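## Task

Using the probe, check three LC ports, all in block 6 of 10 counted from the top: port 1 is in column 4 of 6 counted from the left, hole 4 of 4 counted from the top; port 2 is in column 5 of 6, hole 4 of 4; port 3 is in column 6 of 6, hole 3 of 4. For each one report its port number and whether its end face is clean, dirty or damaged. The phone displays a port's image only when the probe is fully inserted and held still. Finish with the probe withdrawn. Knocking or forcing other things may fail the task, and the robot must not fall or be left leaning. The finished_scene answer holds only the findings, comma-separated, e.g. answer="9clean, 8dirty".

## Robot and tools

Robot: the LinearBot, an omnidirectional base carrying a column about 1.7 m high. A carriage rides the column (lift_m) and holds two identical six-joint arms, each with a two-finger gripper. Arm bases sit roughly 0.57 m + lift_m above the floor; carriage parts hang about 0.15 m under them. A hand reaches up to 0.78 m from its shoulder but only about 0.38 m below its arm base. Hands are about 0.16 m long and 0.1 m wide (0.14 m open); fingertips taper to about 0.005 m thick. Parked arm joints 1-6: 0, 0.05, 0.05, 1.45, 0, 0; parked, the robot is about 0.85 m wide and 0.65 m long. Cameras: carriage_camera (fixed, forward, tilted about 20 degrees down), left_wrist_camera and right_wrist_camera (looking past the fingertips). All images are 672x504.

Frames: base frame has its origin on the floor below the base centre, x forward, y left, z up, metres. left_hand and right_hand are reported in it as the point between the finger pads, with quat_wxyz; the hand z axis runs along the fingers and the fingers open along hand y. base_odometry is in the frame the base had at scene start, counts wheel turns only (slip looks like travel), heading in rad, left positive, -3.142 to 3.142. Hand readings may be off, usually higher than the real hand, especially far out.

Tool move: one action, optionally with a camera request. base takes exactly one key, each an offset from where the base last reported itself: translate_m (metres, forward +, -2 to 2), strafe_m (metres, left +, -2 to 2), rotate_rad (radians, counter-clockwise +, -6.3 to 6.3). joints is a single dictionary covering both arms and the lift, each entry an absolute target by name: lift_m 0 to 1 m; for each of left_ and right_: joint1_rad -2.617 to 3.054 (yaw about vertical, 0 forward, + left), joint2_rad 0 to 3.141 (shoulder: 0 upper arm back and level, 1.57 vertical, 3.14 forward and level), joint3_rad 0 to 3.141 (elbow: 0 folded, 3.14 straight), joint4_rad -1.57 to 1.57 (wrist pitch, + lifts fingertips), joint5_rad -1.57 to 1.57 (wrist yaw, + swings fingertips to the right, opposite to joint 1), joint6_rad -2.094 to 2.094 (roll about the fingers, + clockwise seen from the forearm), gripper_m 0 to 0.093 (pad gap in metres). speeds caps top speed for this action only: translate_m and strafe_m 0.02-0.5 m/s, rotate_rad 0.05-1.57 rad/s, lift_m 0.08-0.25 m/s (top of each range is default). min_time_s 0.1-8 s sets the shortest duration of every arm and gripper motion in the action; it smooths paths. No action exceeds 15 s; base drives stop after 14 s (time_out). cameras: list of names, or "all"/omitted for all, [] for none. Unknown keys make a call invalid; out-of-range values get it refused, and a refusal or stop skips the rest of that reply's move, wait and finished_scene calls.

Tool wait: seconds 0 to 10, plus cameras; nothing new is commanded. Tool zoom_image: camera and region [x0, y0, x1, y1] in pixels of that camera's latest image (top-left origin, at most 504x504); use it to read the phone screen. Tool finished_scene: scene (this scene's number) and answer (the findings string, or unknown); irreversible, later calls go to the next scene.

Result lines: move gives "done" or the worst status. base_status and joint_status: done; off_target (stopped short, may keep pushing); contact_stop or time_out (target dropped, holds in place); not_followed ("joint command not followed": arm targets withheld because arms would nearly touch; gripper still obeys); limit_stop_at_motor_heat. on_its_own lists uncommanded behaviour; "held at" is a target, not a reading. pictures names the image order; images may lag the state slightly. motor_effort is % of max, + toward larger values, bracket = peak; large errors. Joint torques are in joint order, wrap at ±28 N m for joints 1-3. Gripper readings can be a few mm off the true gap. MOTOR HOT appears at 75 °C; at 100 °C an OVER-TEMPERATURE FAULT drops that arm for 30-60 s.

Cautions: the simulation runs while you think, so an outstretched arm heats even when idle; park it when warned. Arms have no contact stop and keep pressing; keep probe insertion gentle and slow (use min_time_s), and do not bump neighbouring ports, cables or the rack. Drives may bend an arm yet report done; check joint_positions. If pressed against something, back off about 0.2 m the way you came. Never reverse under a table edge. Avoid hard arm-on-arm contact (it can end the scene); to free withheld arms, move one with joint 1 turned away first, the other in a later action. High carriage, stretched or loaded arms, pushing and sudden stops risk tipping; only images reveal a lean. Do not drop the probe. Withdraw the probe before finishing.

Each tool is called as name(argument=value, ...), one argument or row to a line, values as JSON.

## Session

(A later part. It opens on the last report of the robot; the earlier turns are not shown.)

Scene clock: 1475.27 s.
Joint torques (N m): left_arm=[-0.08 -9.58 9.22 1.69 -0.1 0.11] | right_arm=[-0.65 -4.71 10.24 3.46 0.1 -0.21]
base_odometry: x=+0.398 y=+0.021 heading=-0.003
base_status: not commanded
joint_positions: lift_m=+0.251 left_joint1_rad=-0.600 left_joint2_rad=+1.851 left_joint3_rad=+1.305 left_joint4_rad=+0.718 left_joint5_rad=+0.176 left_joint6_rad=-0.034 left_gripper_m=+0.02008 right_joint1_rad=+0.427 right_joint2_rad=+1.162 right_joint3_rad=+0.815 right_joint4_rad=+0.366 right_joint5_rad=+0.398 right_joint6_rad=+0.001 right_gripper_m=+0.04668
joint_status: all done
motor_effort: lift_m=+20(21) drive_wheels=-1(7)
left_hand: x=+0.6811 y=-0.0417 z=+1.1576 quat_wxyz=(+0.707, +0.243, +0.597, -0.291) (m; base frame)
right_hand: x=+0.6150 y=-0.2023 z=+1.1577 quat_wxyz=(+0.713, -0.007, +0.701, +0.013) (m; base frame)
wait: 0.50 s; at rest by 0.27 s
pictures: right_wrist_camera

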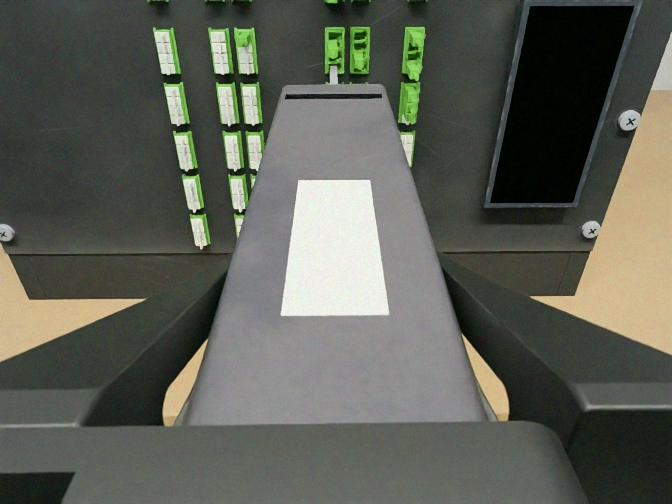

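move(
  joints={"right_joint5_rad": 0.3876},
  cameras=[],
)

move(
  joints={"right_joint5_rad": 0.397},
  cameras=[],
)

wait(
  seconds=0.5,
  cameras=["right_wrist_camera"],
)

zoom_image(
  camera="right_wrist_camera",
  region=[310, 35, 360, 85],
)

zoom_image(
  camera="right_wrist_camera",
  region=[322, 56, 346, 80],
)

Scene clock: 1479.17 s.
Joint torques (N m): left_arm=[-0.08 -9.57 9.07 1.69 -0.07 0.1] | right_arm=[-0.59 -4.51 10.39 3.47 0.01 -0.27]
move: done
base_odometry: x=+0.398 y=+0.021 heading=-0.003
base_status: not commanded
joint_positions: lift_m=+0.251 left_joint1_rad=-0.600 left_joint2_rad=+1.851 left_joint3_rad=+1.305 left_joint4_rad=+0.718 left_joint5_rad=+0.176 left_joint6_rad=-0.034 left_gripper_m=+0.02008 right_joint1_rad=+0.427 right_joint2_rad=+1.162 right_joint3_rad=+0.815 right_joint4_rad=+0.366 right_joint5_rad=+0.396 right_joint6_rad=+0.001 right_gripper_m=+0.04668
joint_status: all done
motor_effort: lift_m=+17(20) drive_wheels=+2(5)
left_hand: x=+0.6811 y=-0.0417 z=+1.1576 quat_wxyz=(+0.707, +0.243, +0.597, -0.291) (m; base frame)
right_hand: x=+0.6150 y=-0.2019 z=+1.1577 quat_wxyz=(+0.713, -0.008, +0.701, +0.014) (m; base frame)
pictures: none
No camera images: "cameras" was empty.

Scene clock: 1479.47 s.
Joint torques (N m): left_arm=[-0.17 -9.52 8.92 1.73 -0.04 0.15] | right_arm=[-0.65 -4.7 10.13 3.56 0.07 -0.2]
move: done
base_odometry: x=+0.398 y=+0.021 heading=-0.003
base_status: not commanded
joint_positions: lift_m=+0.251 left_joint1_rad=-0.600 left_joint2_rad=+1.851 left_joint3_rad=+1.305 left_joint4_rad=+0.718 left_joint5_rad=+0.176 left_joint6_rad=-0.034 left_gripper_m=+0.02008 right_joint1_rad=+0.427 right_joint2_rad=+1.162 right_joint3_rad=+0.815 right_joint4_rad=+0.366 right_joint5_rad=+0.396 right_joint6_rad=+0.001 right_gripper_m=+0.04668
joint_status: all done
motor_effort: lift_m=+18(21) drive_wheels=+0(6)
left_hand: x=+0.6811 y=-0.0417 z=+1.1576 quat_wxyz=(+0.707, +0.243, +0.597, -0.291) (m; base frame)
right_hand: x=+0.6150 y=-0.2019 z=+1.1577 quat_wxyz=(+0.713, -0.008, +0.701, +0.014) (m; base frame)
pictures: none
No camera images: "cameras" was empty.

Scene clock: 1479.97 s.
Joint torques (N m): left_arm=[-0.16 -9.55 9.11 1.72 -0.07 0.05] | right_arm=[-0.58 -4.57 10.19 3.5 0.13 -0.17]
base_odometry: x=+0.398 y=+0.021 heading=-0.003
base_status: not commanded
joint_positions: lift_m=+0.251 left_joint1_rad=-0.600 left_joint2_rad=+1.851 left_joint3_rad=+1.305 left_joint4_rad=+0.718 left_joint5_rad=+0.176 left_joint6_rad=-0.034 left_gripper_m=+0.02008 right_joint1_rad=+0.427 right_joint2_rad=+1.162 right_joint3_rad=+0.815 right_joint4_rad=+0.366 right_joint5_rad=+0.396 right_joint6_rad=+0.001 right_gripper_m=+0.04668
joint_status: all done
motor_effort: lift_m=+20(21) drive_wheels=+5(6)
left_hand: x=+0.6811 y=-0.0417 z=+1.1576 quat_wxyz=(+0.707, +0.243, +0.597, -0.291) (m; base frame)
right_hand: x=+0.6150 y=-0.2019 z=+1.1577 quat_wxyz=(+0.713, -0.008, +0.701, +0.014) (m; base frame)
wait: 0.50 s; at rest by 0.27 s
pictures: right_wrist_camera

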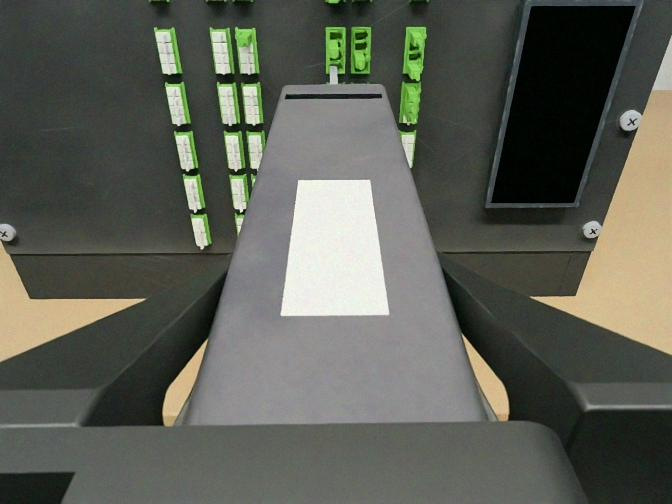

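Scaled by 10.080 from the camera's 672x504 image, which has a finer 960x720 frame.

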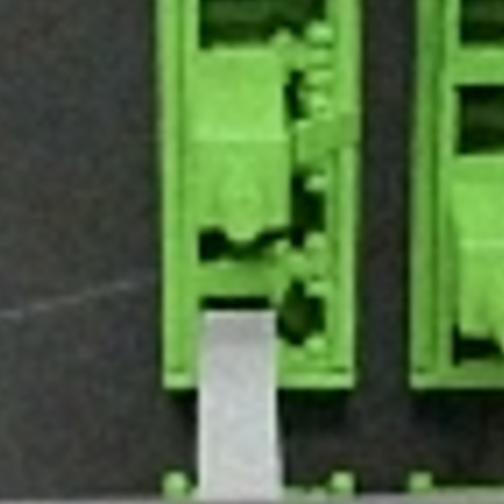

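Scaled by 21.000 from the camera's 672x504 image, which has a finer 960x720 frame.

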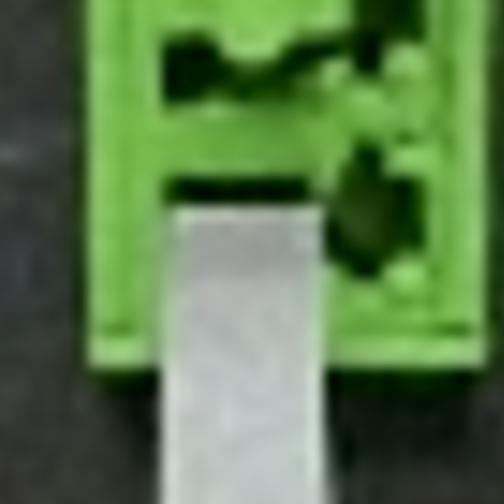

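move(
  joints={"lift_m": 0.2508},
  base={"translate_m": 0.003},
  speeds={"translate_m": 0.02},
  cameras=[],
)

wait(
  seconds=0.5,
  cameras=["left_wrist_camera","right_wrist_camera"],
)

zoom_image(
  camera="right_wrist_camera",
  region=[310, 35, 360, 85],
)

zoom_image(
  camera="right_wrist_camera",
  region=[322, 56, 346, 80],
)

zoom_image(
  camera="left_wrist_camera",
  region=[362, 96, 386, 120],
)

Scene clock: 1487.27 s.
Joint torques (N m): left_arm=[-0.14 -9.26 9.07 1.75 -0.08 0.12] | right_arm=[-0.5 -4.31 10 3.49 0.06 -0.18]
move: done
base_odometry: x=+0.401 y=+0.021 heading=-0.003
base_status: done
joint_positions: lift_m=+0.251 left_joint1_rad=-0.599 left_joint2_rad=+1.851 left_joint3_rad=+1.305 left_joint4_rad=+0.718 left_joint5_rad=+0.176 left_joint6_rad=-0.034 left_gripper_m=+0.02008 right_joint1_rad=+0.427 right_joint2_rad=+1.162 right_joint3_rad=+0.815 right_joint4_rad=+0.367 right_joint5_rad=+0.402 right_joint6_rad=+0.001 right_gripper_m=+0.04668
joint_status: all done
motor_effort: lift_m=+18(21) drive_wheels=+3(8)
left_hand: x=+0.6812 y=-0.0415 z=+1.1573 quat_wxyz=(+0.707, +0.243, +0.597, -0.291) (m; base frame)
right_hand: x=+0.6151 y=-0.2029 z=+1.1575 quat_wxyz=(+0.713, -0.006, +0.701, +0.012) (m; base frame)
pictures: none
No camera images: "cameras" was empty.

Scene clock: 1487.77 s.
Joint torques (N m): left_arm=[-0.08 -9.65 9.01 1.73 0 0.12] | right_arm=[-0.69 -4.59 10.09 3.51 0.03 -0.19]
base_odometry: x=+0.401 y=+0.021 heading=-0.003
base_status: done
joint_positions: lift_m=+0.251 left_joint1_rad=-0.599 left_joint2_rad=+1.851 left_joint3_rad=+1.305 left_joint4_rad=+0.718 left_joint5_rad=+0.176 left_joint6_rad=-0.034 left_gripper_m=+0.02008 right_joint1_rad=+0.427 right_joint2_rad=+1.162 right_joint3_rad=+0.815 right_joint4_rad=+0.367 right_joint5_rad=+0.402 right_joint6_rad=+0.001 right_gripper_m=+0.04668
joint_status: all done
motor_effort: lift_m=+20(21) drive_wheels=+1(8)
left_hand: x=+0.6812 y=-0.0415 z=+1.1573 quat_wxyz=(+0.707, +0.243, +0.597, -0.291) (m; base frame)
right_hand: x=+0.6151 y=-0.2029 z=+1.1575 quat_wxyz=(+0.713, -0.006, +0.701, +0.012) (m; base frame)
wait: 0.50 s; at rest by 0.27 s
pictures: left_wrist_camera, right_wrist_camera

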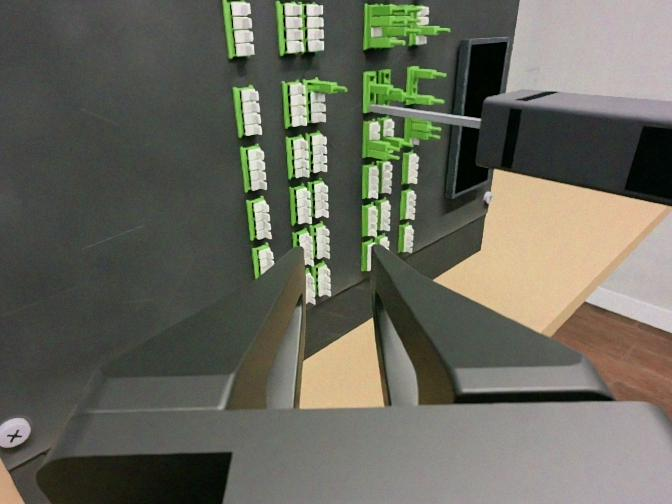

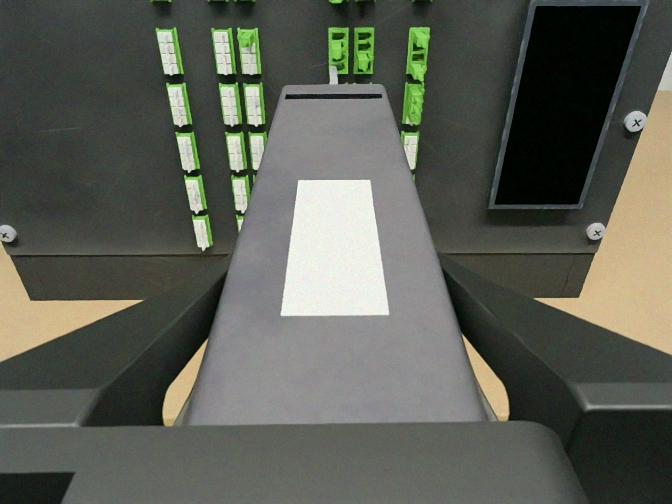

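Scaled by 10.080 from the camera's 672x504 image, which has a finer 960x720 frame.

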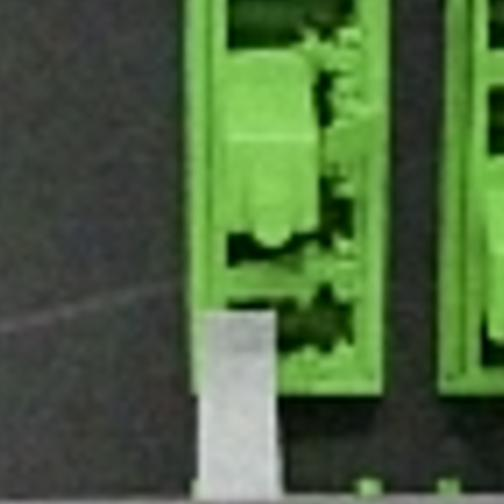

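Scaled by 21.000 from the camera's 672x504 image, which has a finer 960x720 frame.

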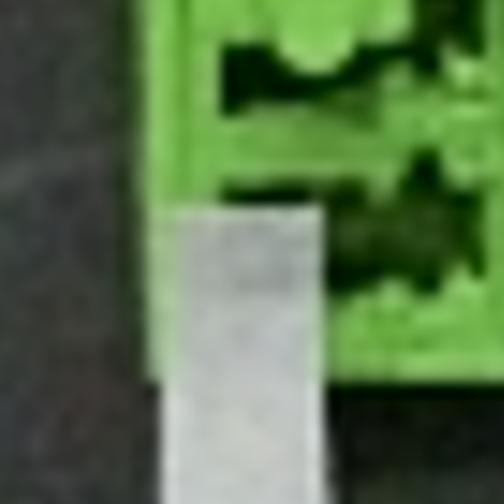

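Scaled by 21.000 from the camera's 672x504 image, which has a finer 960x720 frame.

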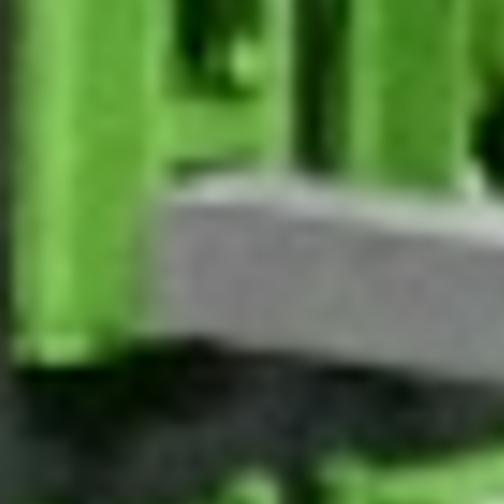

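move(
  base={"translate_m": -0.003},
  speeds={"translate_m": 0.02},
  cameras=[],
)

wait(
  seconds=0.5,
  cameras=["left_wrist_camera","right_wrist_camera"],
)

zoom_image(
  camera="right_wrist_camera",
  region=[310, 35, 360, 85],
)

Scene clock: 1510.13 s.
Joint torques (N m): left_arm=[-0.09 -9.57 8.9 1.72 -0.07 0.11] | right_arm=[-0.46 -4.48 10.25 3.52 0.03 -0.2]
move: done
base_odometry: x=+0.398 y=+0.021 heading=-0.003
base_status: done
joint_positions: lift_m=+0.251 left_joint1_rad=-0.601 left_joint2_rad=+1.851 left_joint3_rad=+1.305 left_joint4_rad=+0.718 left_joint5_rad=+0.176 left_joint6_rad=-0.034 left_gripper_m=+0.02008 right_joint1_rad=+0.427 right_joint2_rad=+1.164 right_joint3_rad=+0.815 right_joint4_rad=+0.367 right_joint5_rad=+0.402 right_joint6_rad=+0.001 right_gripper_m=+0.04668
joint_status: not commanded
motor_effort: lift_m=+17(20) drive_wheels=+3(7)
left_hand: x=+0.6807 y=-0.0422 z=+1.1573 quat_wxyz=(+0.707, +0.244, +0.597, -0.292) (m; base frame)
right_hand: x=+0.6153 y=-0.2028 z=+1.1571 quat_wxyz=(+0.713, -0.006, +0.701, +0.012) (m; base frame)
pictures: none
No camera images: "cameras" was empty.

Scene clock: 1510.63 s.
Joint torques (N m): left_arm=[-0.12 -9.46 9.06 1.7 -0.12 0.11] | right_arm=[-0.57 -4.89 10.17 3.56 0.01 -0.17]
base_odometry: x=+0.398 y=+0.021 heading=-0.003
base_status: done
joint_positions: lift_m=+0.251 left_joint1_rad=-0.601 left_joint2_rad=+1.851 left_joint3_rad=+1.305 left_joint4_rad=+0.718 left_joint5_rad=+0.176 left_joint6_rad=-0.034 left_gripper_m=+0.02008 right_joint1_rad=+0.427 right_joint2_rad=+1.164 right_joint3_rad=+0.815 right_joint4_rad=+0.367 right_joint5_rad=+0.402 right_joint6_rad=+0.001 right_gripper_m=+0.04668
joint_status: not commanded
motor_effort: lift_m=+19(20) drive_wheels=+1(7)
left_hand: x=+0.6807 y=-0.0422 z=+1.1573 quat_wxyz=(+0.707, +0.244, +0.597, -0.292) (m; base frame)
right_hand: x=+0.6153 y=-0.2028 z=+1.1571 quat_wxyz=(+0.713, -0.006, +0.701, +0.012) (m; base frame)
wait: 0.50 s; at rest by 0.27 s
pictures: left_wrist_camera, right_wrist_camera

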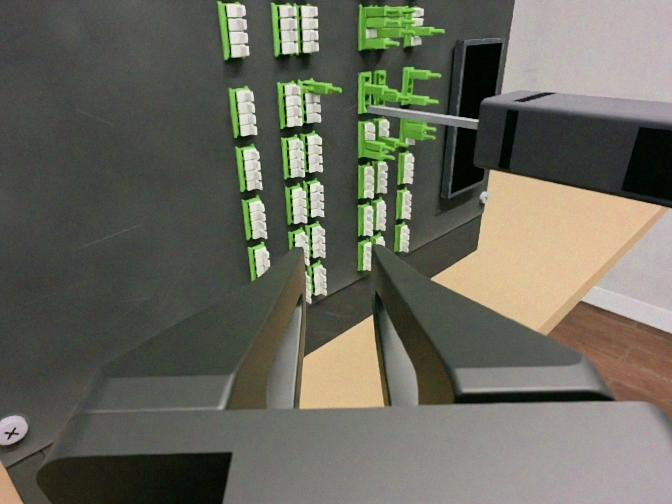

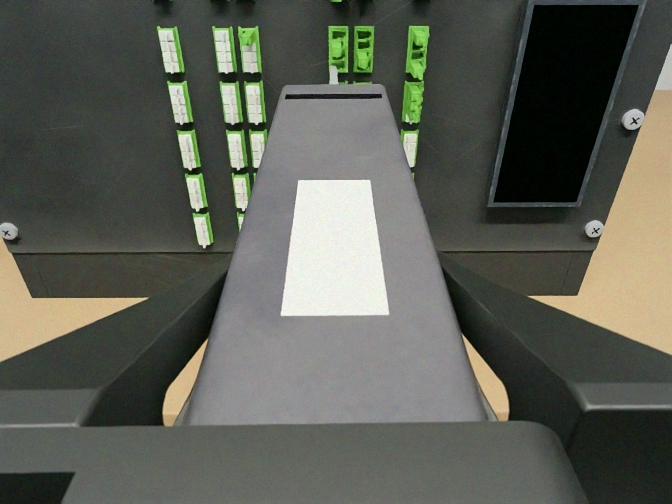

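Scaled by 10.080 from the camera's 672x504 image, which has a finer 960x720 frame.

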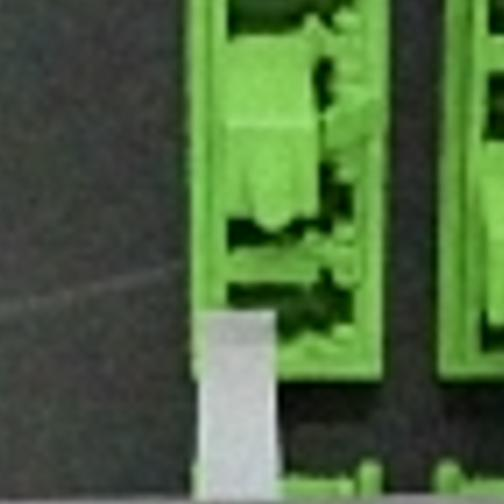

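move(
  base={"strafe_m": -0.002},
  speeds={"strafe_m": 0.02},
  cameras=[],
)

wait(
  seconds=0.5,
  cameras=["left_wrist_camera","right_wrist_camera"],
)

zoom_image(
  camera="right_wrist_camera",
  region=[310, 35, 360, 85],
)

Scene clock: 1519.10 s.
Joint torques (N m): left_arm=[0.02 -9.59 9.17 1.76 -0.06 0.08] | right_arm=[-0.59 -4.45 10.45 3.47 0.02 -0.19]
move: done
base_odometry: x=+0.398 y=+0.019 heading=-0.002
base_status: done
joint_positions: lift_m=+0.251 left_joint1_rad=-0.601 left_joint2_rad=+1.851 left_joint3_rad=+1.305 left_joint4_rad=+0.718 left_joint5_rad=+0.176 left_joint6_rad=-0.034 left_gripper_m=+0.02008 right_joint1_rad=+0.426 right_joint2_rad=+1.164 right_joint3_rad=+0.815 right_joint4_rad=+0.367 right_joint5_rad=+0.401 right_joint6_rad=+0.001 right_gripper_m=+0.04668
joint_status: not commanded
motor_effort: lift_m=+19(21) drive_wheels=+5(6)
left_hand: x=+0.6805 y=-0.0424 z=+1.1573 quat_wxyz=(+0.707, +0.244, +0.597, -0.292) (m; base frame)
right_hand: x=+0.6154 y=-0.2031 z=+1.1571 quat_wxyz=(+0.713, -0.006, +0.701, +0.012) (m; base frame)
pictures: none
No camera images: "cameras" was empty.

Scene clock: 1519.60 s.
Joint torques (N m): left_arm=[-0.12 -9.58 9.09 1.7 -0.09 0.09] | right_arm=[-0.5 -4.62 10.02 3.53 0.04 -0.17]
base_odometry: x=+0.398 y=+0.019 heading=-0.002
base_status: done
joint_positions: lift_m=+0.251 left_joint1_rad=-0.601 left_joint2_rad=+1.851 left_joint3_rad=+1.305 left_joint4_rad=+0.718 left_joint5_rad=+0.176 left_joint6_rad=-0.034 left_gripper_m=+0.02008 right_joint1_rad=+0.426 right_joint2_rad=+1.164 right_joint3_rad=+0.815 right_joint4_rad=+0.367 right_joint5_rad=+0.400 right_joint6_rad=+0.001 right_gripper_m=+0.04668
joint_status: not commanded
motor_effort: lift_m=+19(21) drive_wheels=+4(6)
left_hand: x=+0.6805 y=-0.0424 z=+1.1573 quat_wxyz=(+0.707, +0.244, +0.597, -0.292) (m; base frame)
right_hand: x=+0.6154 y=-0.2030 z=+1.1571 quat_wxyz=(+0.713, -0.006, +0.701, +0.012) (m; base frame)
wait: 0.50 s; at rest by 0.27 s
pictures: left_wrist_camera, right_wrist_camera

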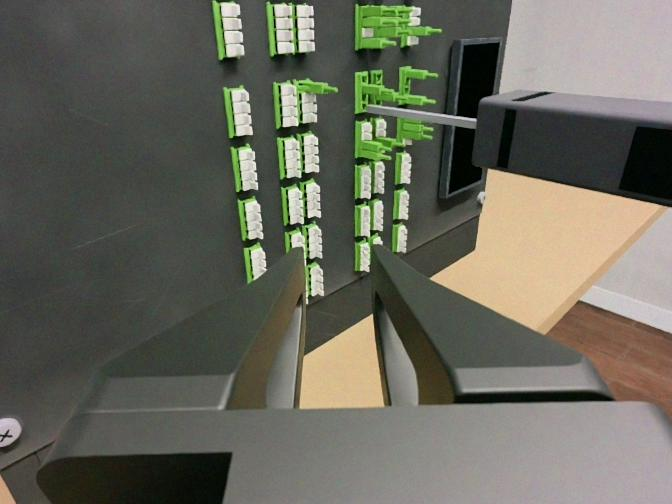

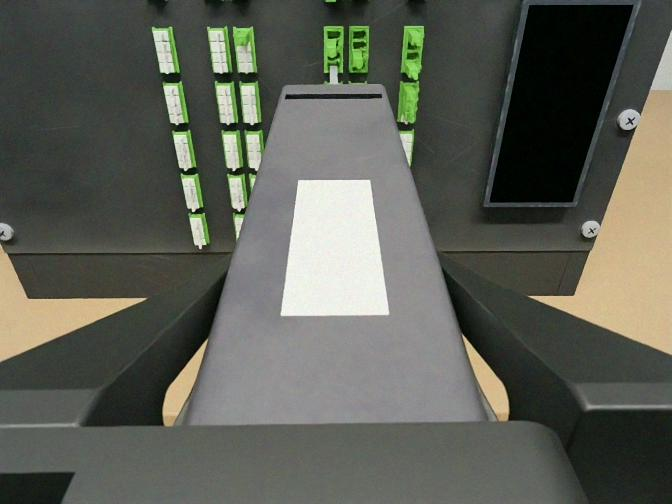

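Scaled by 10.080 from the camera's 672x504 image, which has a finer 960x720 frame.

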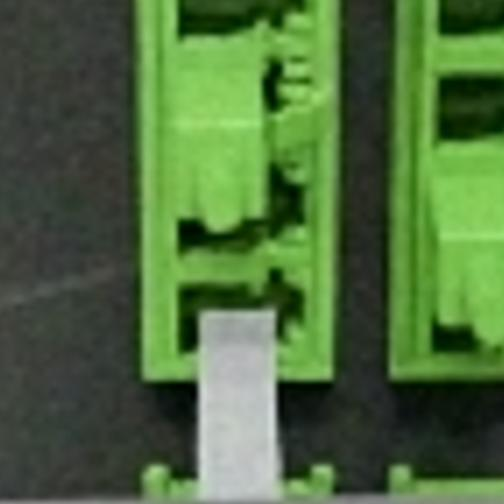

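move(
  base={"translate_m": 0.002},
  speeds={"translate_m": 0.02},
  cameras=[],
)

wait(
  seconds=0.5,
  cameras=["left_wrist_camera","right_wrist_camera"],
)

zoom_image(
  camera="right_wrist_camera",
  region=[310, 35, 360, 85],
)

Scene clock: 1526.67 s.
Joint torques (N m): left_arm=[-0.21 -9.36 9.09 1.75 -0.08 0.12] | right_arm=[-0.34 -4.31 10.24 3.57 0.1 -0.23]
move: done
base_odometry: x=+0.400 y=+0.019 heading=-0.002
base_status: done
joint_positions: lift_m=+0.251 left_joint1_rad=-0.601 left_joint2_rad=+1.851 left_joint3_rad=+1.305 left_joint4_rad=+0.717 left_joint5_rad=+0.176 left_joint6_rad=-0.034 left_gripper_m=+0.02008 right_joint1_rad=+0.426 right_joint2_rad=+1.164 right_joint3_rad=+0.815 right_joint4_rad=+0.367 right_joint5_rad=+0.400 right_joint6_rad=+0.001 right_gripper_m=+0.04668
joint_status: not commanded
motor_effort: lift_m=+20(20) drive_wheels=+4(8)
left_hand: x=+0.6805 y=-0.0424 z=+1.1572 quat_wxyz=(+0.706, +0.244, +0.597, -0.292) (m; base frame)
right_hand: x=+0.6154 y=-0.2029 z=+1.1571 quat_wxyz=(+0.713, -0.006, +0.701, +0.012) (m; base frame)
pictures: none
No camera images: "cameras" was empty.

Scene clock: 1527.17 s.
Joint torques (N m): left_arm=[0.02 -9.61 8.83 1.74 -0.09 0.05] | right_arm=[-0.55 -4.78 10.03 3.53 0.05 -0.21]
base_odometry: x=+0.400 y=+0.019 heading=-0.002
base_status: done
joint_positions: lift_m=+0.251 left_joint1_rad=-0.601 left_joint2_rad=+1.851 left_joint3_rad=+1.305 left_joint4_rad=+0.717 left_joint5_rad=+0.176 left_joint6_rad=-0.034 left_gripper_m=+0.02008 right_joint1_rad=+0.426 right_joint2_rad=+1.164 right_joint3_rad=+0.815 right_joint4_rad=+0.367 right_joint5_rad=+0.400 right_joint6_rad=+0.001 right_gripper_m=+0.04668
joint_status: not commanded
motor_effort: lift_m=+16(20) drive_wheels=-2(8)
left_hand: x=+0.6805 y=-0.0424 z=+1.1572 quat_wxyz=(+0.706, +0.244, +0.597, -0.292) (m; base frame)
right_hand: x=+0.6154 y=-0.2029 z=+1.1571 quat_wxyz=(+0.713, -0.007, +0.701, +0.012) (m; base frame)
wait: 0.50 s; at rest by 0.27 s
pictures: left_wrist_camera, right_wrist_camera

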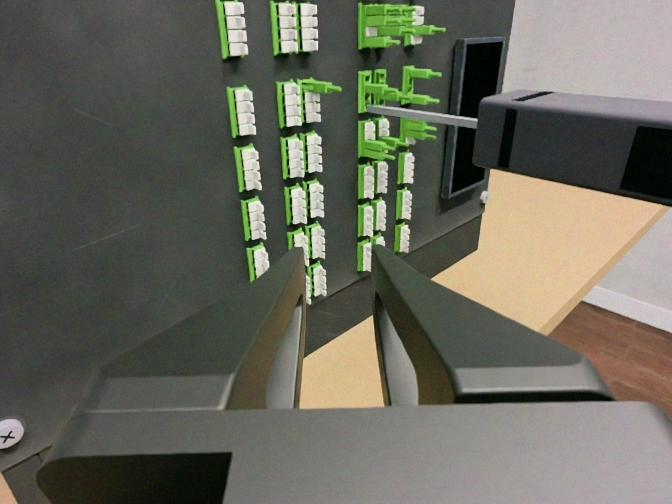

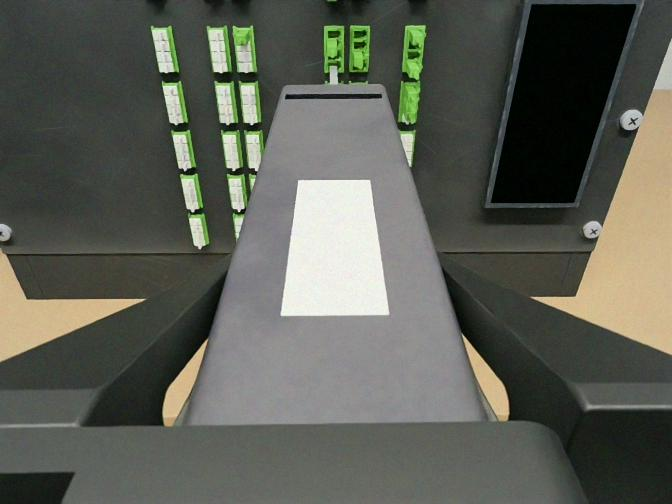

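Scaled by 10.080 from the camera's 672x504 image, which has a finer 960x720 frame.

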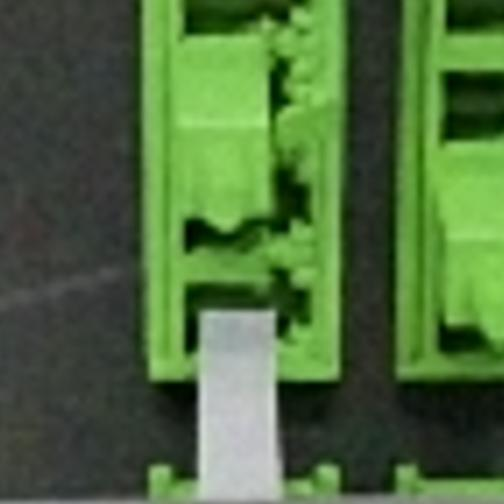

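move(
  joints={"lift_m": 0.2518, "right_joint5_rad": 0.3888},
  cameras=[],
)

move(
  joints={"right_joint5_rad": 0.398},
  cameras=[],
)

wait(
  seconds=0.5,
  cameras=["left_wrist_camera","right_wrist_camera"],
)

zoom_image(
  camera="right_wrist_camera",
  region=[310, 35, 360, 85],
)

zoom_image(
  camera="right_wrist_camera",
  region=[322, 56, 346, 80],
)

zoom_image(
  camera="left_wrist_camera",
  region=[355, 96, 379, 120],
)

Scene clock: 1534.20 s.
Joint torques (N m): left_arm=[-0.32 -9.62 8.95 1.7 -0.09 0.07] | right_arm=[-0.5 -4.75 10.09 3.48 0.04 -0.23]
move: done
base_odometry: x=+0.400 y=+0.019 heading=-0.002
base_status: not commanded
joint_positions: lift_m=+0.252 left_joint1_rad=-0.601 left_joint2_rad=+1.851 left_joint3_rad=+1.305 left_joint4_rad=+0.717 left_joint5_rad=+0.176 left_joint6_rad=-0.034 left_gripper_m=+0.02008 right_joint1_rad=+0.426 right_joint2_rad=+1.164 right_joint3_rad=+0.815 right_joint4_rad=+0.366 right_joint5_rad=+0.397 right_joint6_rad=+0.001 right_gripper_m=+0.04668
joint_status: all done
motor_effort: lift_m=+22(25) drive_wheels=-1(5)
left_hand: x=+0.6805 y=-0.0424 z=+1.1577 quat_wxyz=(+0.706, +0.244, +0.597, -0.292) (m; base frame)
right_hand: x=+0.6154 y=-0.2025 z=+1.1575 quat_wxyz=(+0.713, -0.007, +0.701, +0.013) (m; base frame)
pictures: none
No camera images: "cameras" was empty.

Scene clock: 1534.50 s.
Joint torques (N m): left_arm=[-0.05 -9.39 9.05 1.77 -0.14 0.16] | right_arm=[-0.4 -4.67 10.17 3.62 0.14 -0.24]
move: done
base_odometry: x=+0.400 y=+0.019 heading=-0.002
base_status: not commanded
joint_positions: lift_m=+0.252 left_joint1_rad=-0.601 left_joint2_rad=+1.851 left_joint3_rad=+1.305 left_joint4_rad=+0.717 left_joint5_rad=+0.176 left_joint6_rad=-0.034 left_gripper_m=+0.02008 right_joint1_rad=+0.426 right_joint2_rad=+1.164 right_joint3_rad=+0.815 right_joint4_rad=+0.366 right_joint5_rad=+0.397 right_joint6_rad=+0.001 right_gripper_m=+0.04668
joint_status: all done
motor_effort: lift_m=+23(23) drive_wheels=+4(6)
left_hand: x=+0.6805 y=-0.0424 z=+1.1577 quat_wxyz=(+0.706, +0.244, +0.597, -0.292) (m; base frame)
right_hand: x=+0.6154 y=-0.2025 z=+1.1575 quat_wxyz=(+0.713, -0.007, +0.701, +0.013) (m; base frame)
pictures: none
No camera images: "cameras" was empty.

Scene clock: 1535.00 s.
Joint torques (N m): left_arm=[0.12 -9.52 9.14 1.78 -0.07 0.15] | right_arm=[-0.25 -4.67 10.29 3.53 0.09 -0.21]
base_odometry: x=+0.400 y=+0.019 heading=-0.002
base_status: not commanded
joint_positions: lift_m=+0.252 left_joint1_rad=-0.601 left_joint2_rad=+1.851 left_joint3_rad=+1.305 left_joint4_rad=+0.717 left_joint5_rad=+0.176 left_joint6_rad=-0.034 left_gripper_m=+0.02008 right_joint1_rad=+0.426 right_joint2_rad=+1.164 right_joint3_rad=+0.815 right_joint4_rad=+0.366 right_joint5_rad=+0.397 right_joint6_rad=+0.001 right_gripper_m=+0.04668
joint_status: all done
motor_effort: lift_m=+21(23) drive_wheels=+4(6)
left_hand: x=+0.6805 y=-0.0424 z=+1.1577 quat_wxyz=(+0.706, +0.244, +0.597, -0.292) (m; base frame)
right_hand: x=+0.6154 y=-0.2025 z=+1.1575 quat_wxyz=(+0.713, -0.007, +0.701, +0.013) (m; base frame)
wait: 0.50 s; at rest by 0.27 s
pictures: left_wrist_camera, right_wrist_camera

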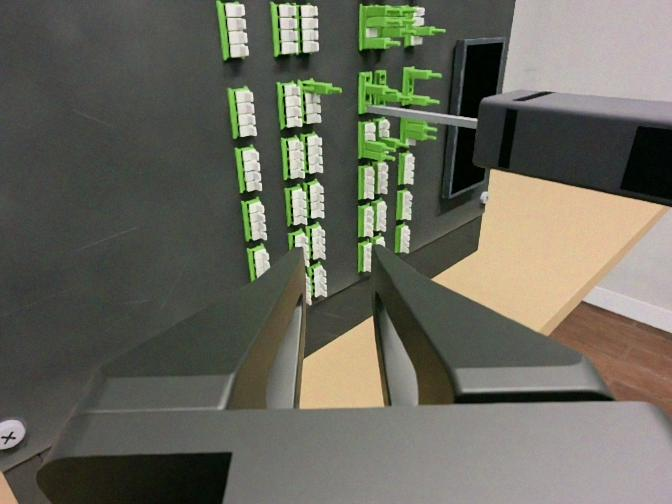

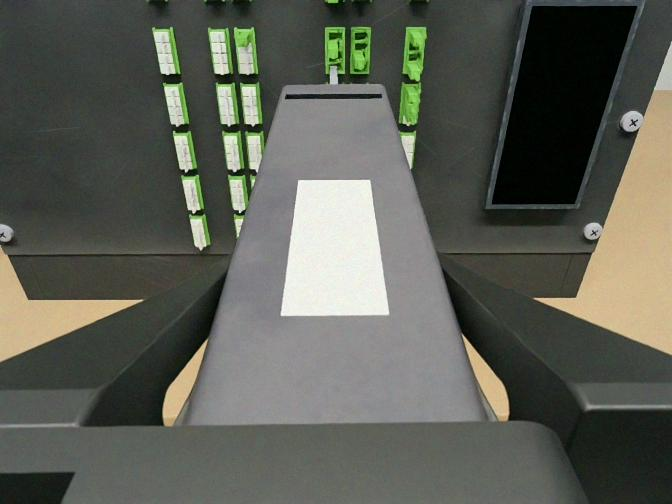

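Scaled by 10.080 from the camera's 672x504 image, which has a finer 960x720 frame.

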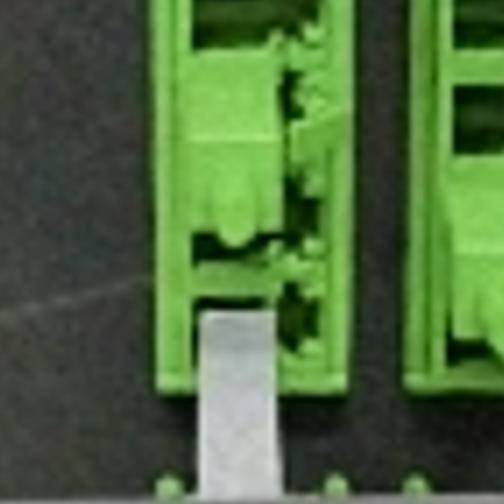

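Scaled by 21.000 from the camera's 672x504 image, which has a finer 960x720 frame.

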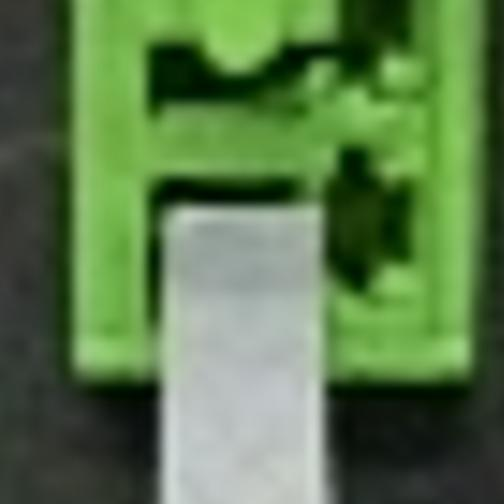

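Scaled by 21.000 from the camera's 672x504 image, which has a finer 960x720 frame.

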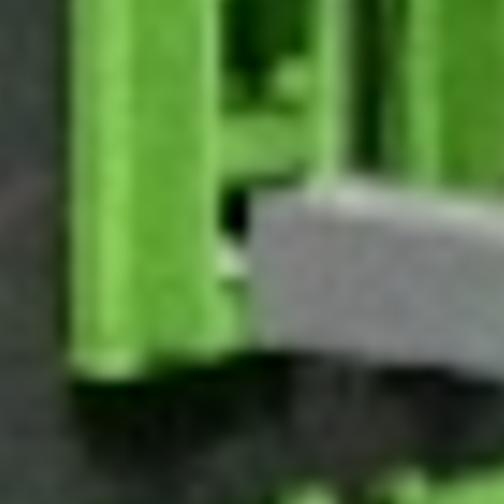

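move(
  joints={"right_joint5_rad": 0.3879},
  cameras=[],
)

move(
  joints={"right_joint5_rad": 0.397},
  cameras=[],
)

wait(
  seconds=0.5,
  cameras=["right_wrist_camera"],
)

zoom_image(
  camera="right_wrist_camera",
  region=[322, 56, 346, 80],
)

Scene clock: 1540.93 s.
Joint torques (N m): left_arm=[0.08 -9.42 8.96 1.72 -0.11 0.09] | right_arm=[-0.51 -4.89 10.43 3.48 -0.02 -0.23]
move: done
base_odometry: x=+0.400 y=+0.019 heading=-0.002
base_status: not commanded
joint_positions: lift_m=+0.252 left_joint1_rad=-0.601 left_joint2_rad=+1.851 left_joint3_rad=+1.305 left_joint4_rad=+0.717 left_joint5_rad=+0.176 left_joint6_rad=-0.034 left_gripper_m=+0.02008 right_joint1_rad=+0.426 right_joint2_rad=+1.164 right_joint3_rad=+0.815 right_joint4_rad=+0.366 right_joint5_rad=+0.397 right_joint6_rad=+0.001 right_gripper_m=+0.04668
joint_status: all done
motor_effort: lift_m=+23(24) drive_wheels=+5(5)
left_hand: x=+0.6805 y=-0.0424 z=+1.1577 quat_wxyz=(+0.706, +0.244, +0.597, -0.292) (m; base frame)
right_hand: x=+0.6154 y=-0.2023 z=+1.1575 quat_wxyz=(+0.713, -0.008, +0.701, +0.013) (m; base frame)
pictures: none
No camera images: "cameras" was empty.

Scene clock: 1541.23 s.
Joint torques (N m): left_arm=[-0.09 -9.43 8.92 1.7 -0.14 0.11] | right_arm=[-0.32 -4.67 10.13 3.53 0.07 -0.2]
move: done
base_odometry: x=+0.400 y=+0.019 heading=-0.002
base_status: not commanded
joint_positions: lift_m=+0.252 left_joint1_rad=-0.601 left_joint2_rad=+1.851 left_joint3_rad=+1.305 left_joint4_rad=+0.717 left_joint5_rad=+0.176 left_joint6_rad=-0.034 left_gripper_m=+0.02008 right_joint1_rad=+0.426 right_joint2_rad=+1.164 right_joint3_rad=+0.815 right_joint4_rad=+0.366 right_joint5_rad=+0.397 right_joint6_rad=+0.001 right_gripper_m=+0.04668
joint_status: all done
motor_effort: lift_m=+22(24) drive_wheels=+5(5)
left_hand: x=+0.6805 y=-0.0424 z=+1.1577 quat_wxyz=(+0.706, +0.244, +0.597, -0.292) (m; base frame)
right_hand: x=+0.6154 y=-0.2023 z=+1.1575 quat_wxyz=(+0.713, -0.008, +0.701, +0.013) (m; base frame)
pictures: none
No camera images: "cameras" was empty.

Scene clock: 1541.73 s.
Joint torques (N m): left_arm=[-0.01 -9.48 8.98 1.76 -0.08 0.11] | right_arm=[-0.21 -4.51 10.22 3.5 0.05 -0.21]
base_odometry: x=+0.400 y=+0.019 heading=-0.002
base_status: not commanded
joint_positions: lift_m=+0.252 left_joint1_rad=-0.601 left_joint2_rad=+1.851 left_joint3_rad=+1.305 left_joint4_rad=+0.717 left_joint5_rad=+0.176 left_joint6_rad=-0.034 left_gripper_m=+0.02008 right_joint1_rad=+0.426 right_joint2_rad=+1.164 right_joint3_rad=+0.815 right_joint4_rad=+0.366 right_joint5_rad=+0.397 right_joint6_rad=+0.001 right_gripper_m=+0.04668
joint_status: all done
motor_effort: lift_m=+21(24) drive_wheels=+2(5)
left_hand: x=+0.6805 y=-0.0424 z=+1.1577 quat_wxyz=(+0.706, +0.244, +0.597, -0.292) (m; base frame)
right_hand: x=+0.6154 y=-0.2023 z=+1.1575 quat_wxyz=(+0.713, -0.008, +0.701, +0.013) (m; base frame)
wait: 0.50 s; at rest by 0.27 s
pictures: right_wrist_camera

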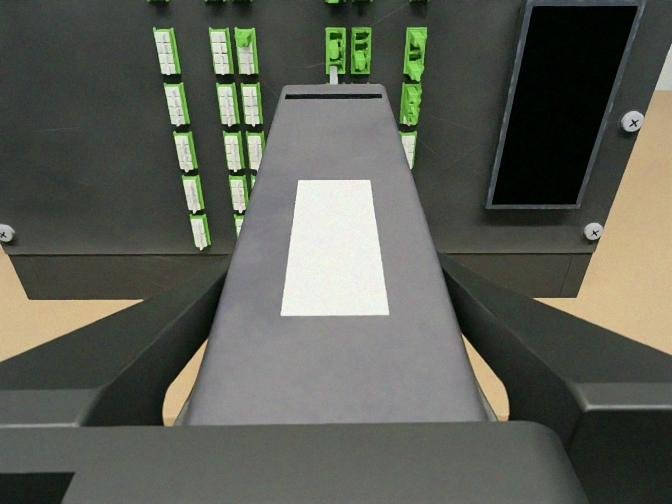

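Scaled by 21.000 from the camera's 672x504 image, which has a finer 960x720 frame.

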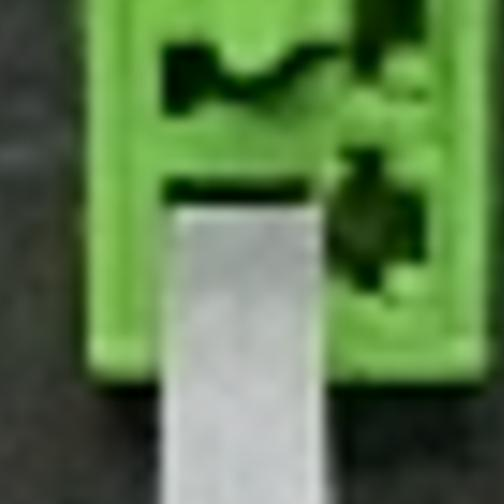

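move(
  base={"translate_m": 0.003},
  speeds={"translate_m": 0.02},
  cameras=["left_wrist_camera", "right_wrist_camera"],
)

zoom_image(
  camera="right_wrist_camera",
  region=[310, 35, 360, 85],
)

Scene clock: 1559.70 s.
Joint torques (N m): left_arm=[-0.17 -9.13 9.2 1.65 -0.05 0.11] | right_arm=[-0.31 -4.57 10.18 3.55 0.11 -0.19]
move: done
base_odometry: x=+0.403 y=+0.019 heading=-0.002
base_status: done
joint_positions: lift_m=+0.252 left_joint1_rad=-0.601 left_joint2_rad=+1.851 left_joint3_rad=+1.305 left_joint4_rad=+0.717 left_joint5_rad=+0.176 left_joint6_rad=-0.034 left_gripper_m=+0.02008 right_joint1_rad=+0.426 right_joint2_rad=+1.164 right_joint3_rad=+0.815 right_joint4_rad=+0.367 right_joint5_rad=+0.397 right_joint6_rad=+0.001 right_gripper_m=+0.04668
joint_status: not commanded
motor_effort: lift_m=+23(25) drive_wheels=+1(8)
left_hand: x=+0.6805 y=-0.0424 z=+1.1578 quat_wxyz=(+0.706, +0.244, +0.597, -0.292) (m; base frame)
right_hand: x=+0.6154 y=-0.2024 z=+1.1577 quat_wxyz=(+0.713, -0.007, +0.701, +0.013) (m; base frame)
pictures: left_wrist_camera, right_wrist_camera

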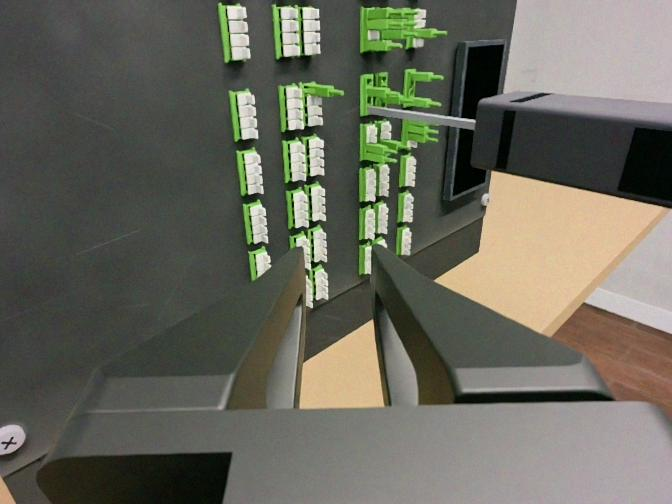

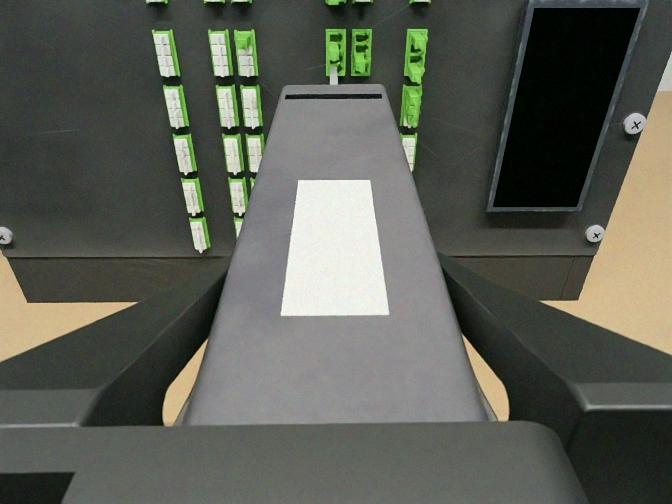

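Scaled by 10.080 from the camera's 672x504 image, which has a finer 960x720 frame.

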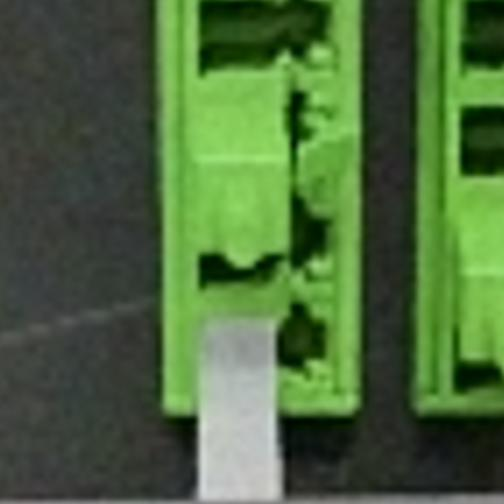

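move(
  base={"translate_m": 0.003},
  speeds={"translate_m": 0.02},
  cameras=["left_wrist_camera", "right_wrist_camera"],
)

zoom_image(
  camera="right_wrist_camera",
  region=[310, 35, 360, 85],
)

Scene clock: 1564.10 s.
Joint torques (N m): left_arm=[-0.29 -9.26 8.91 1.69 -0.1 0.1] | right_arm=[-0.31 -4.64 10.33 3.47 0.1 -0.19]
move: done
base_odometry: x=+0.406 y=+0.019 heading=-0.002
base_status: done
joint_positions: lift_m=+0.252 left_joint1_rad=-0.600 left_joint2_rad=+1.851 left_joint3_rad=+1.305 left_joint4_rad=+0.717 left_joint5_rad=+0.176 left_joint6_rad=-0.034 left_gripper_m=+0.02008 right_joint1_rad=+0.426 right_joint2_rad=+1.164 right_joint3_rad=+0.815 right_joint4_rad=+0.367 right_joint5_rad=+0.397 right_joint6_rad=+0.001 right_gripper_m=+0.04668
joint_status: not commanded
motor_effort: lift_m=+22(24) drive_wheels=+1(9)
left_hand: x=+0.6809 y=-0.0418 z=+1.1578 quat_wxyz=(+0.707, +0.244, +0.597, -0.291) (m; base frame)
right_hand: x=+0.6154 y=-0.2023 z=+1.1577 quat_wxyz=(+0.713, -0.008, +0.701, +0.013) (m; base frame)
pictures: left_wrist_camera, right_wrist_camera

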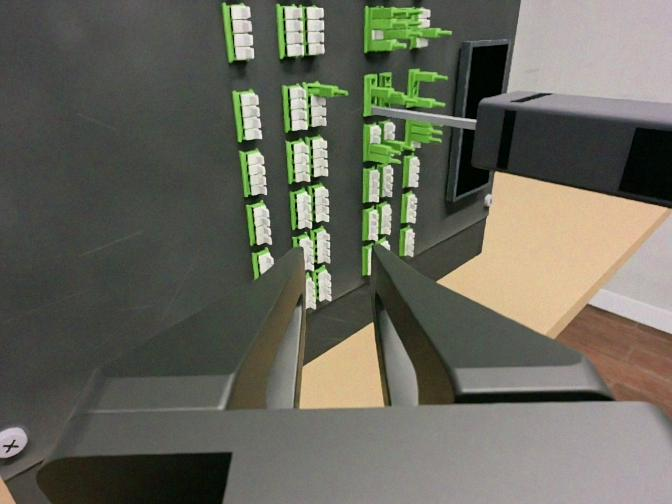

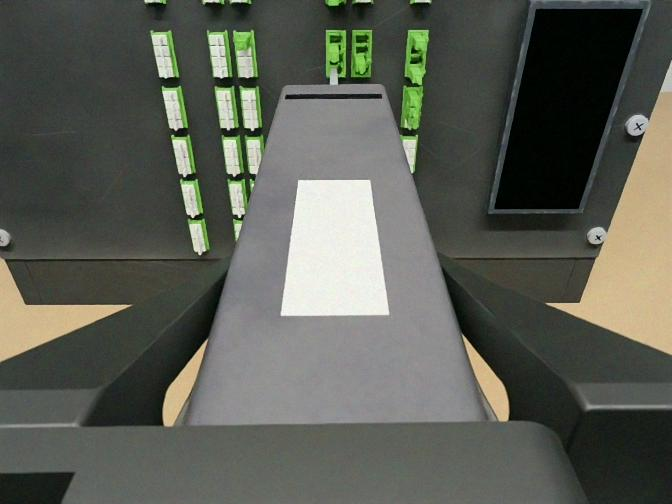

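Scaled by 10.080 from the camera's 672x504 image, which has a finer 960x720 frame.

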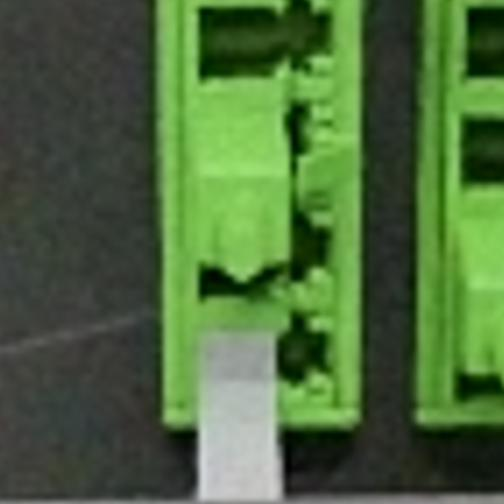

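Entered freely.

move(
  base={"translate_m": 0.004},
  speeds={"translate_m": 0.02},
  cameras=["right_wrist_camera"],
)

move(
  base={"translate_m": 0.003},
  speeds={"translate_m": 0.02},
  cameras=["right_wrist_camera"],
)

zoom_image(
  camera="right_wrist_camera",
  region=[310, 35, 360, 85],
)

Scene clock: 1566.93 s.
Joint torques (N m): left_arm=[-0.17 -9.58 9.13 1.77 -0.11 0.06] | right_arm=[-0.39 -4.64 10.44 3.49 0.14 -0.24]
move: done
base_odometry: x=+0.410 y=+0.019 heading=-0.002
base_status: done
joint_positions: lift_m=+0.252 left_joint1_rad=-0.599 left_joint2_rad=+1.851 left_joint3_rad=+1.305 left_joint4_rad=+0.717 left_joint5_rad=+0.176 left_joint6_rad=-0.034 left_gripper_m=+0.02008 right_joint1_rad=+0.426 right_joint2_rad=+1.164 right_joint3_rad=+0.815 right_joint4_rad=+0.367 right_joint5_rad=+0.397 right_joint6_rad=+0.001 right_gripper_m=+0.04668
joint_status: not commanded
motor_effort: lift_m=+21(24) drive_wheels=+3(8)
left_hand: x=+0.6812 y=-0.0415 z=+1.1578 quat_wxyz=(+0.707, +0.243, +0.597, -0.291) (m; base frame)
right_hand: x=+0.6154 y=-0.2023 z=+1.1577 quat_wxyz=(+0.713, -0.008, +0.701, +0.013) (m; base frame)
pictures: right_wrist_camera

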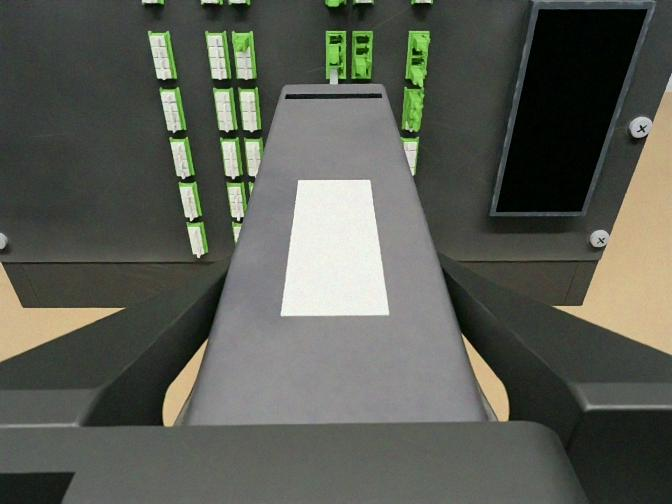

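Scene clock: 1567.57 s.
Joint torques (N m): left_arm=[-0.29 -9.44 8.99 1.73 -0.04 0.11] | right_arm=[-0.62 -4.72 10.22 3.48 0.13 -0.2]
move: done
base_odometry: x=+0.413 y=+0.019 heading=-0.002
base_status: done
joint_positions: lift_m=+0.252 left_joint1_rad=-0.598 left_joint2_rad=+1.851 left_joint3_rad=+1.305 left_joint4_rad=+0.717 left_joint5_rad=+0.176 left_joint6_rad=-0.034 left_gripper_m=+0.02008 right_joint1_rad=+0.426 right_joint2_rad=+1.164 right_joint3_rad=+0.815 right_joint4_rad=+0.367 right_joint5_rad=+0.397 right_joint6_rad=+0.001 right_gripper_m=+0.04668
joint_status: not commanded
motor_effort: lift_m=+21(24) drive_wheels=+5(10)
left_hand: x=+0.6815 y=-0.0411 z=+1.1578 quat_wxyz=(+0.707, +0.243, +0.597, -0.291) (m; base frame)
right_hand: x=+0.6154 y=-0.2023 z=+1.1577 quat_wxyz=(+0.713, -0.008, +0.701, +0.013) (m; base frame)
pictures: right_wrist_camera

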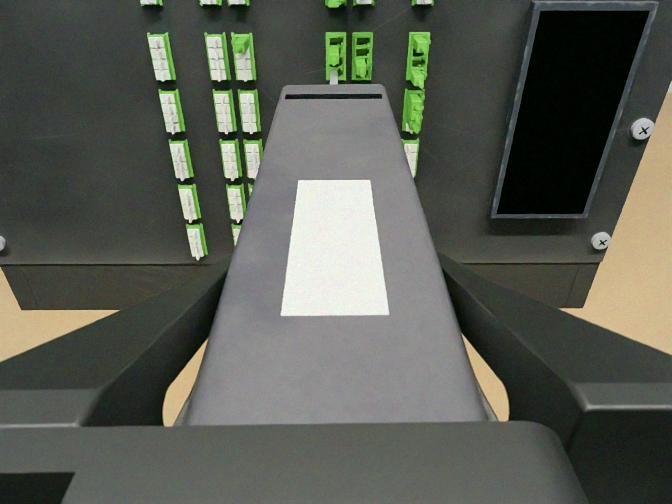

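Scaled by 10.080 from the camera's 672x504 image, which has a finer 960x720 frame.

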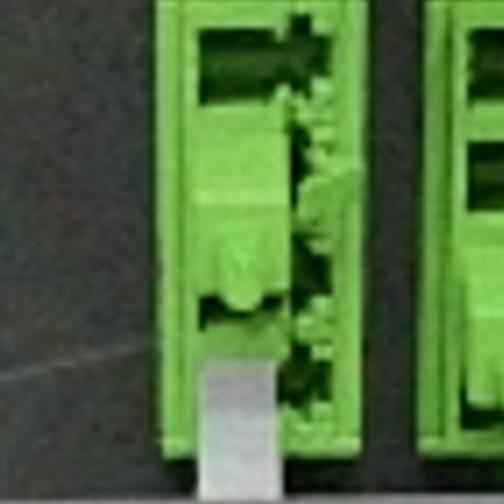

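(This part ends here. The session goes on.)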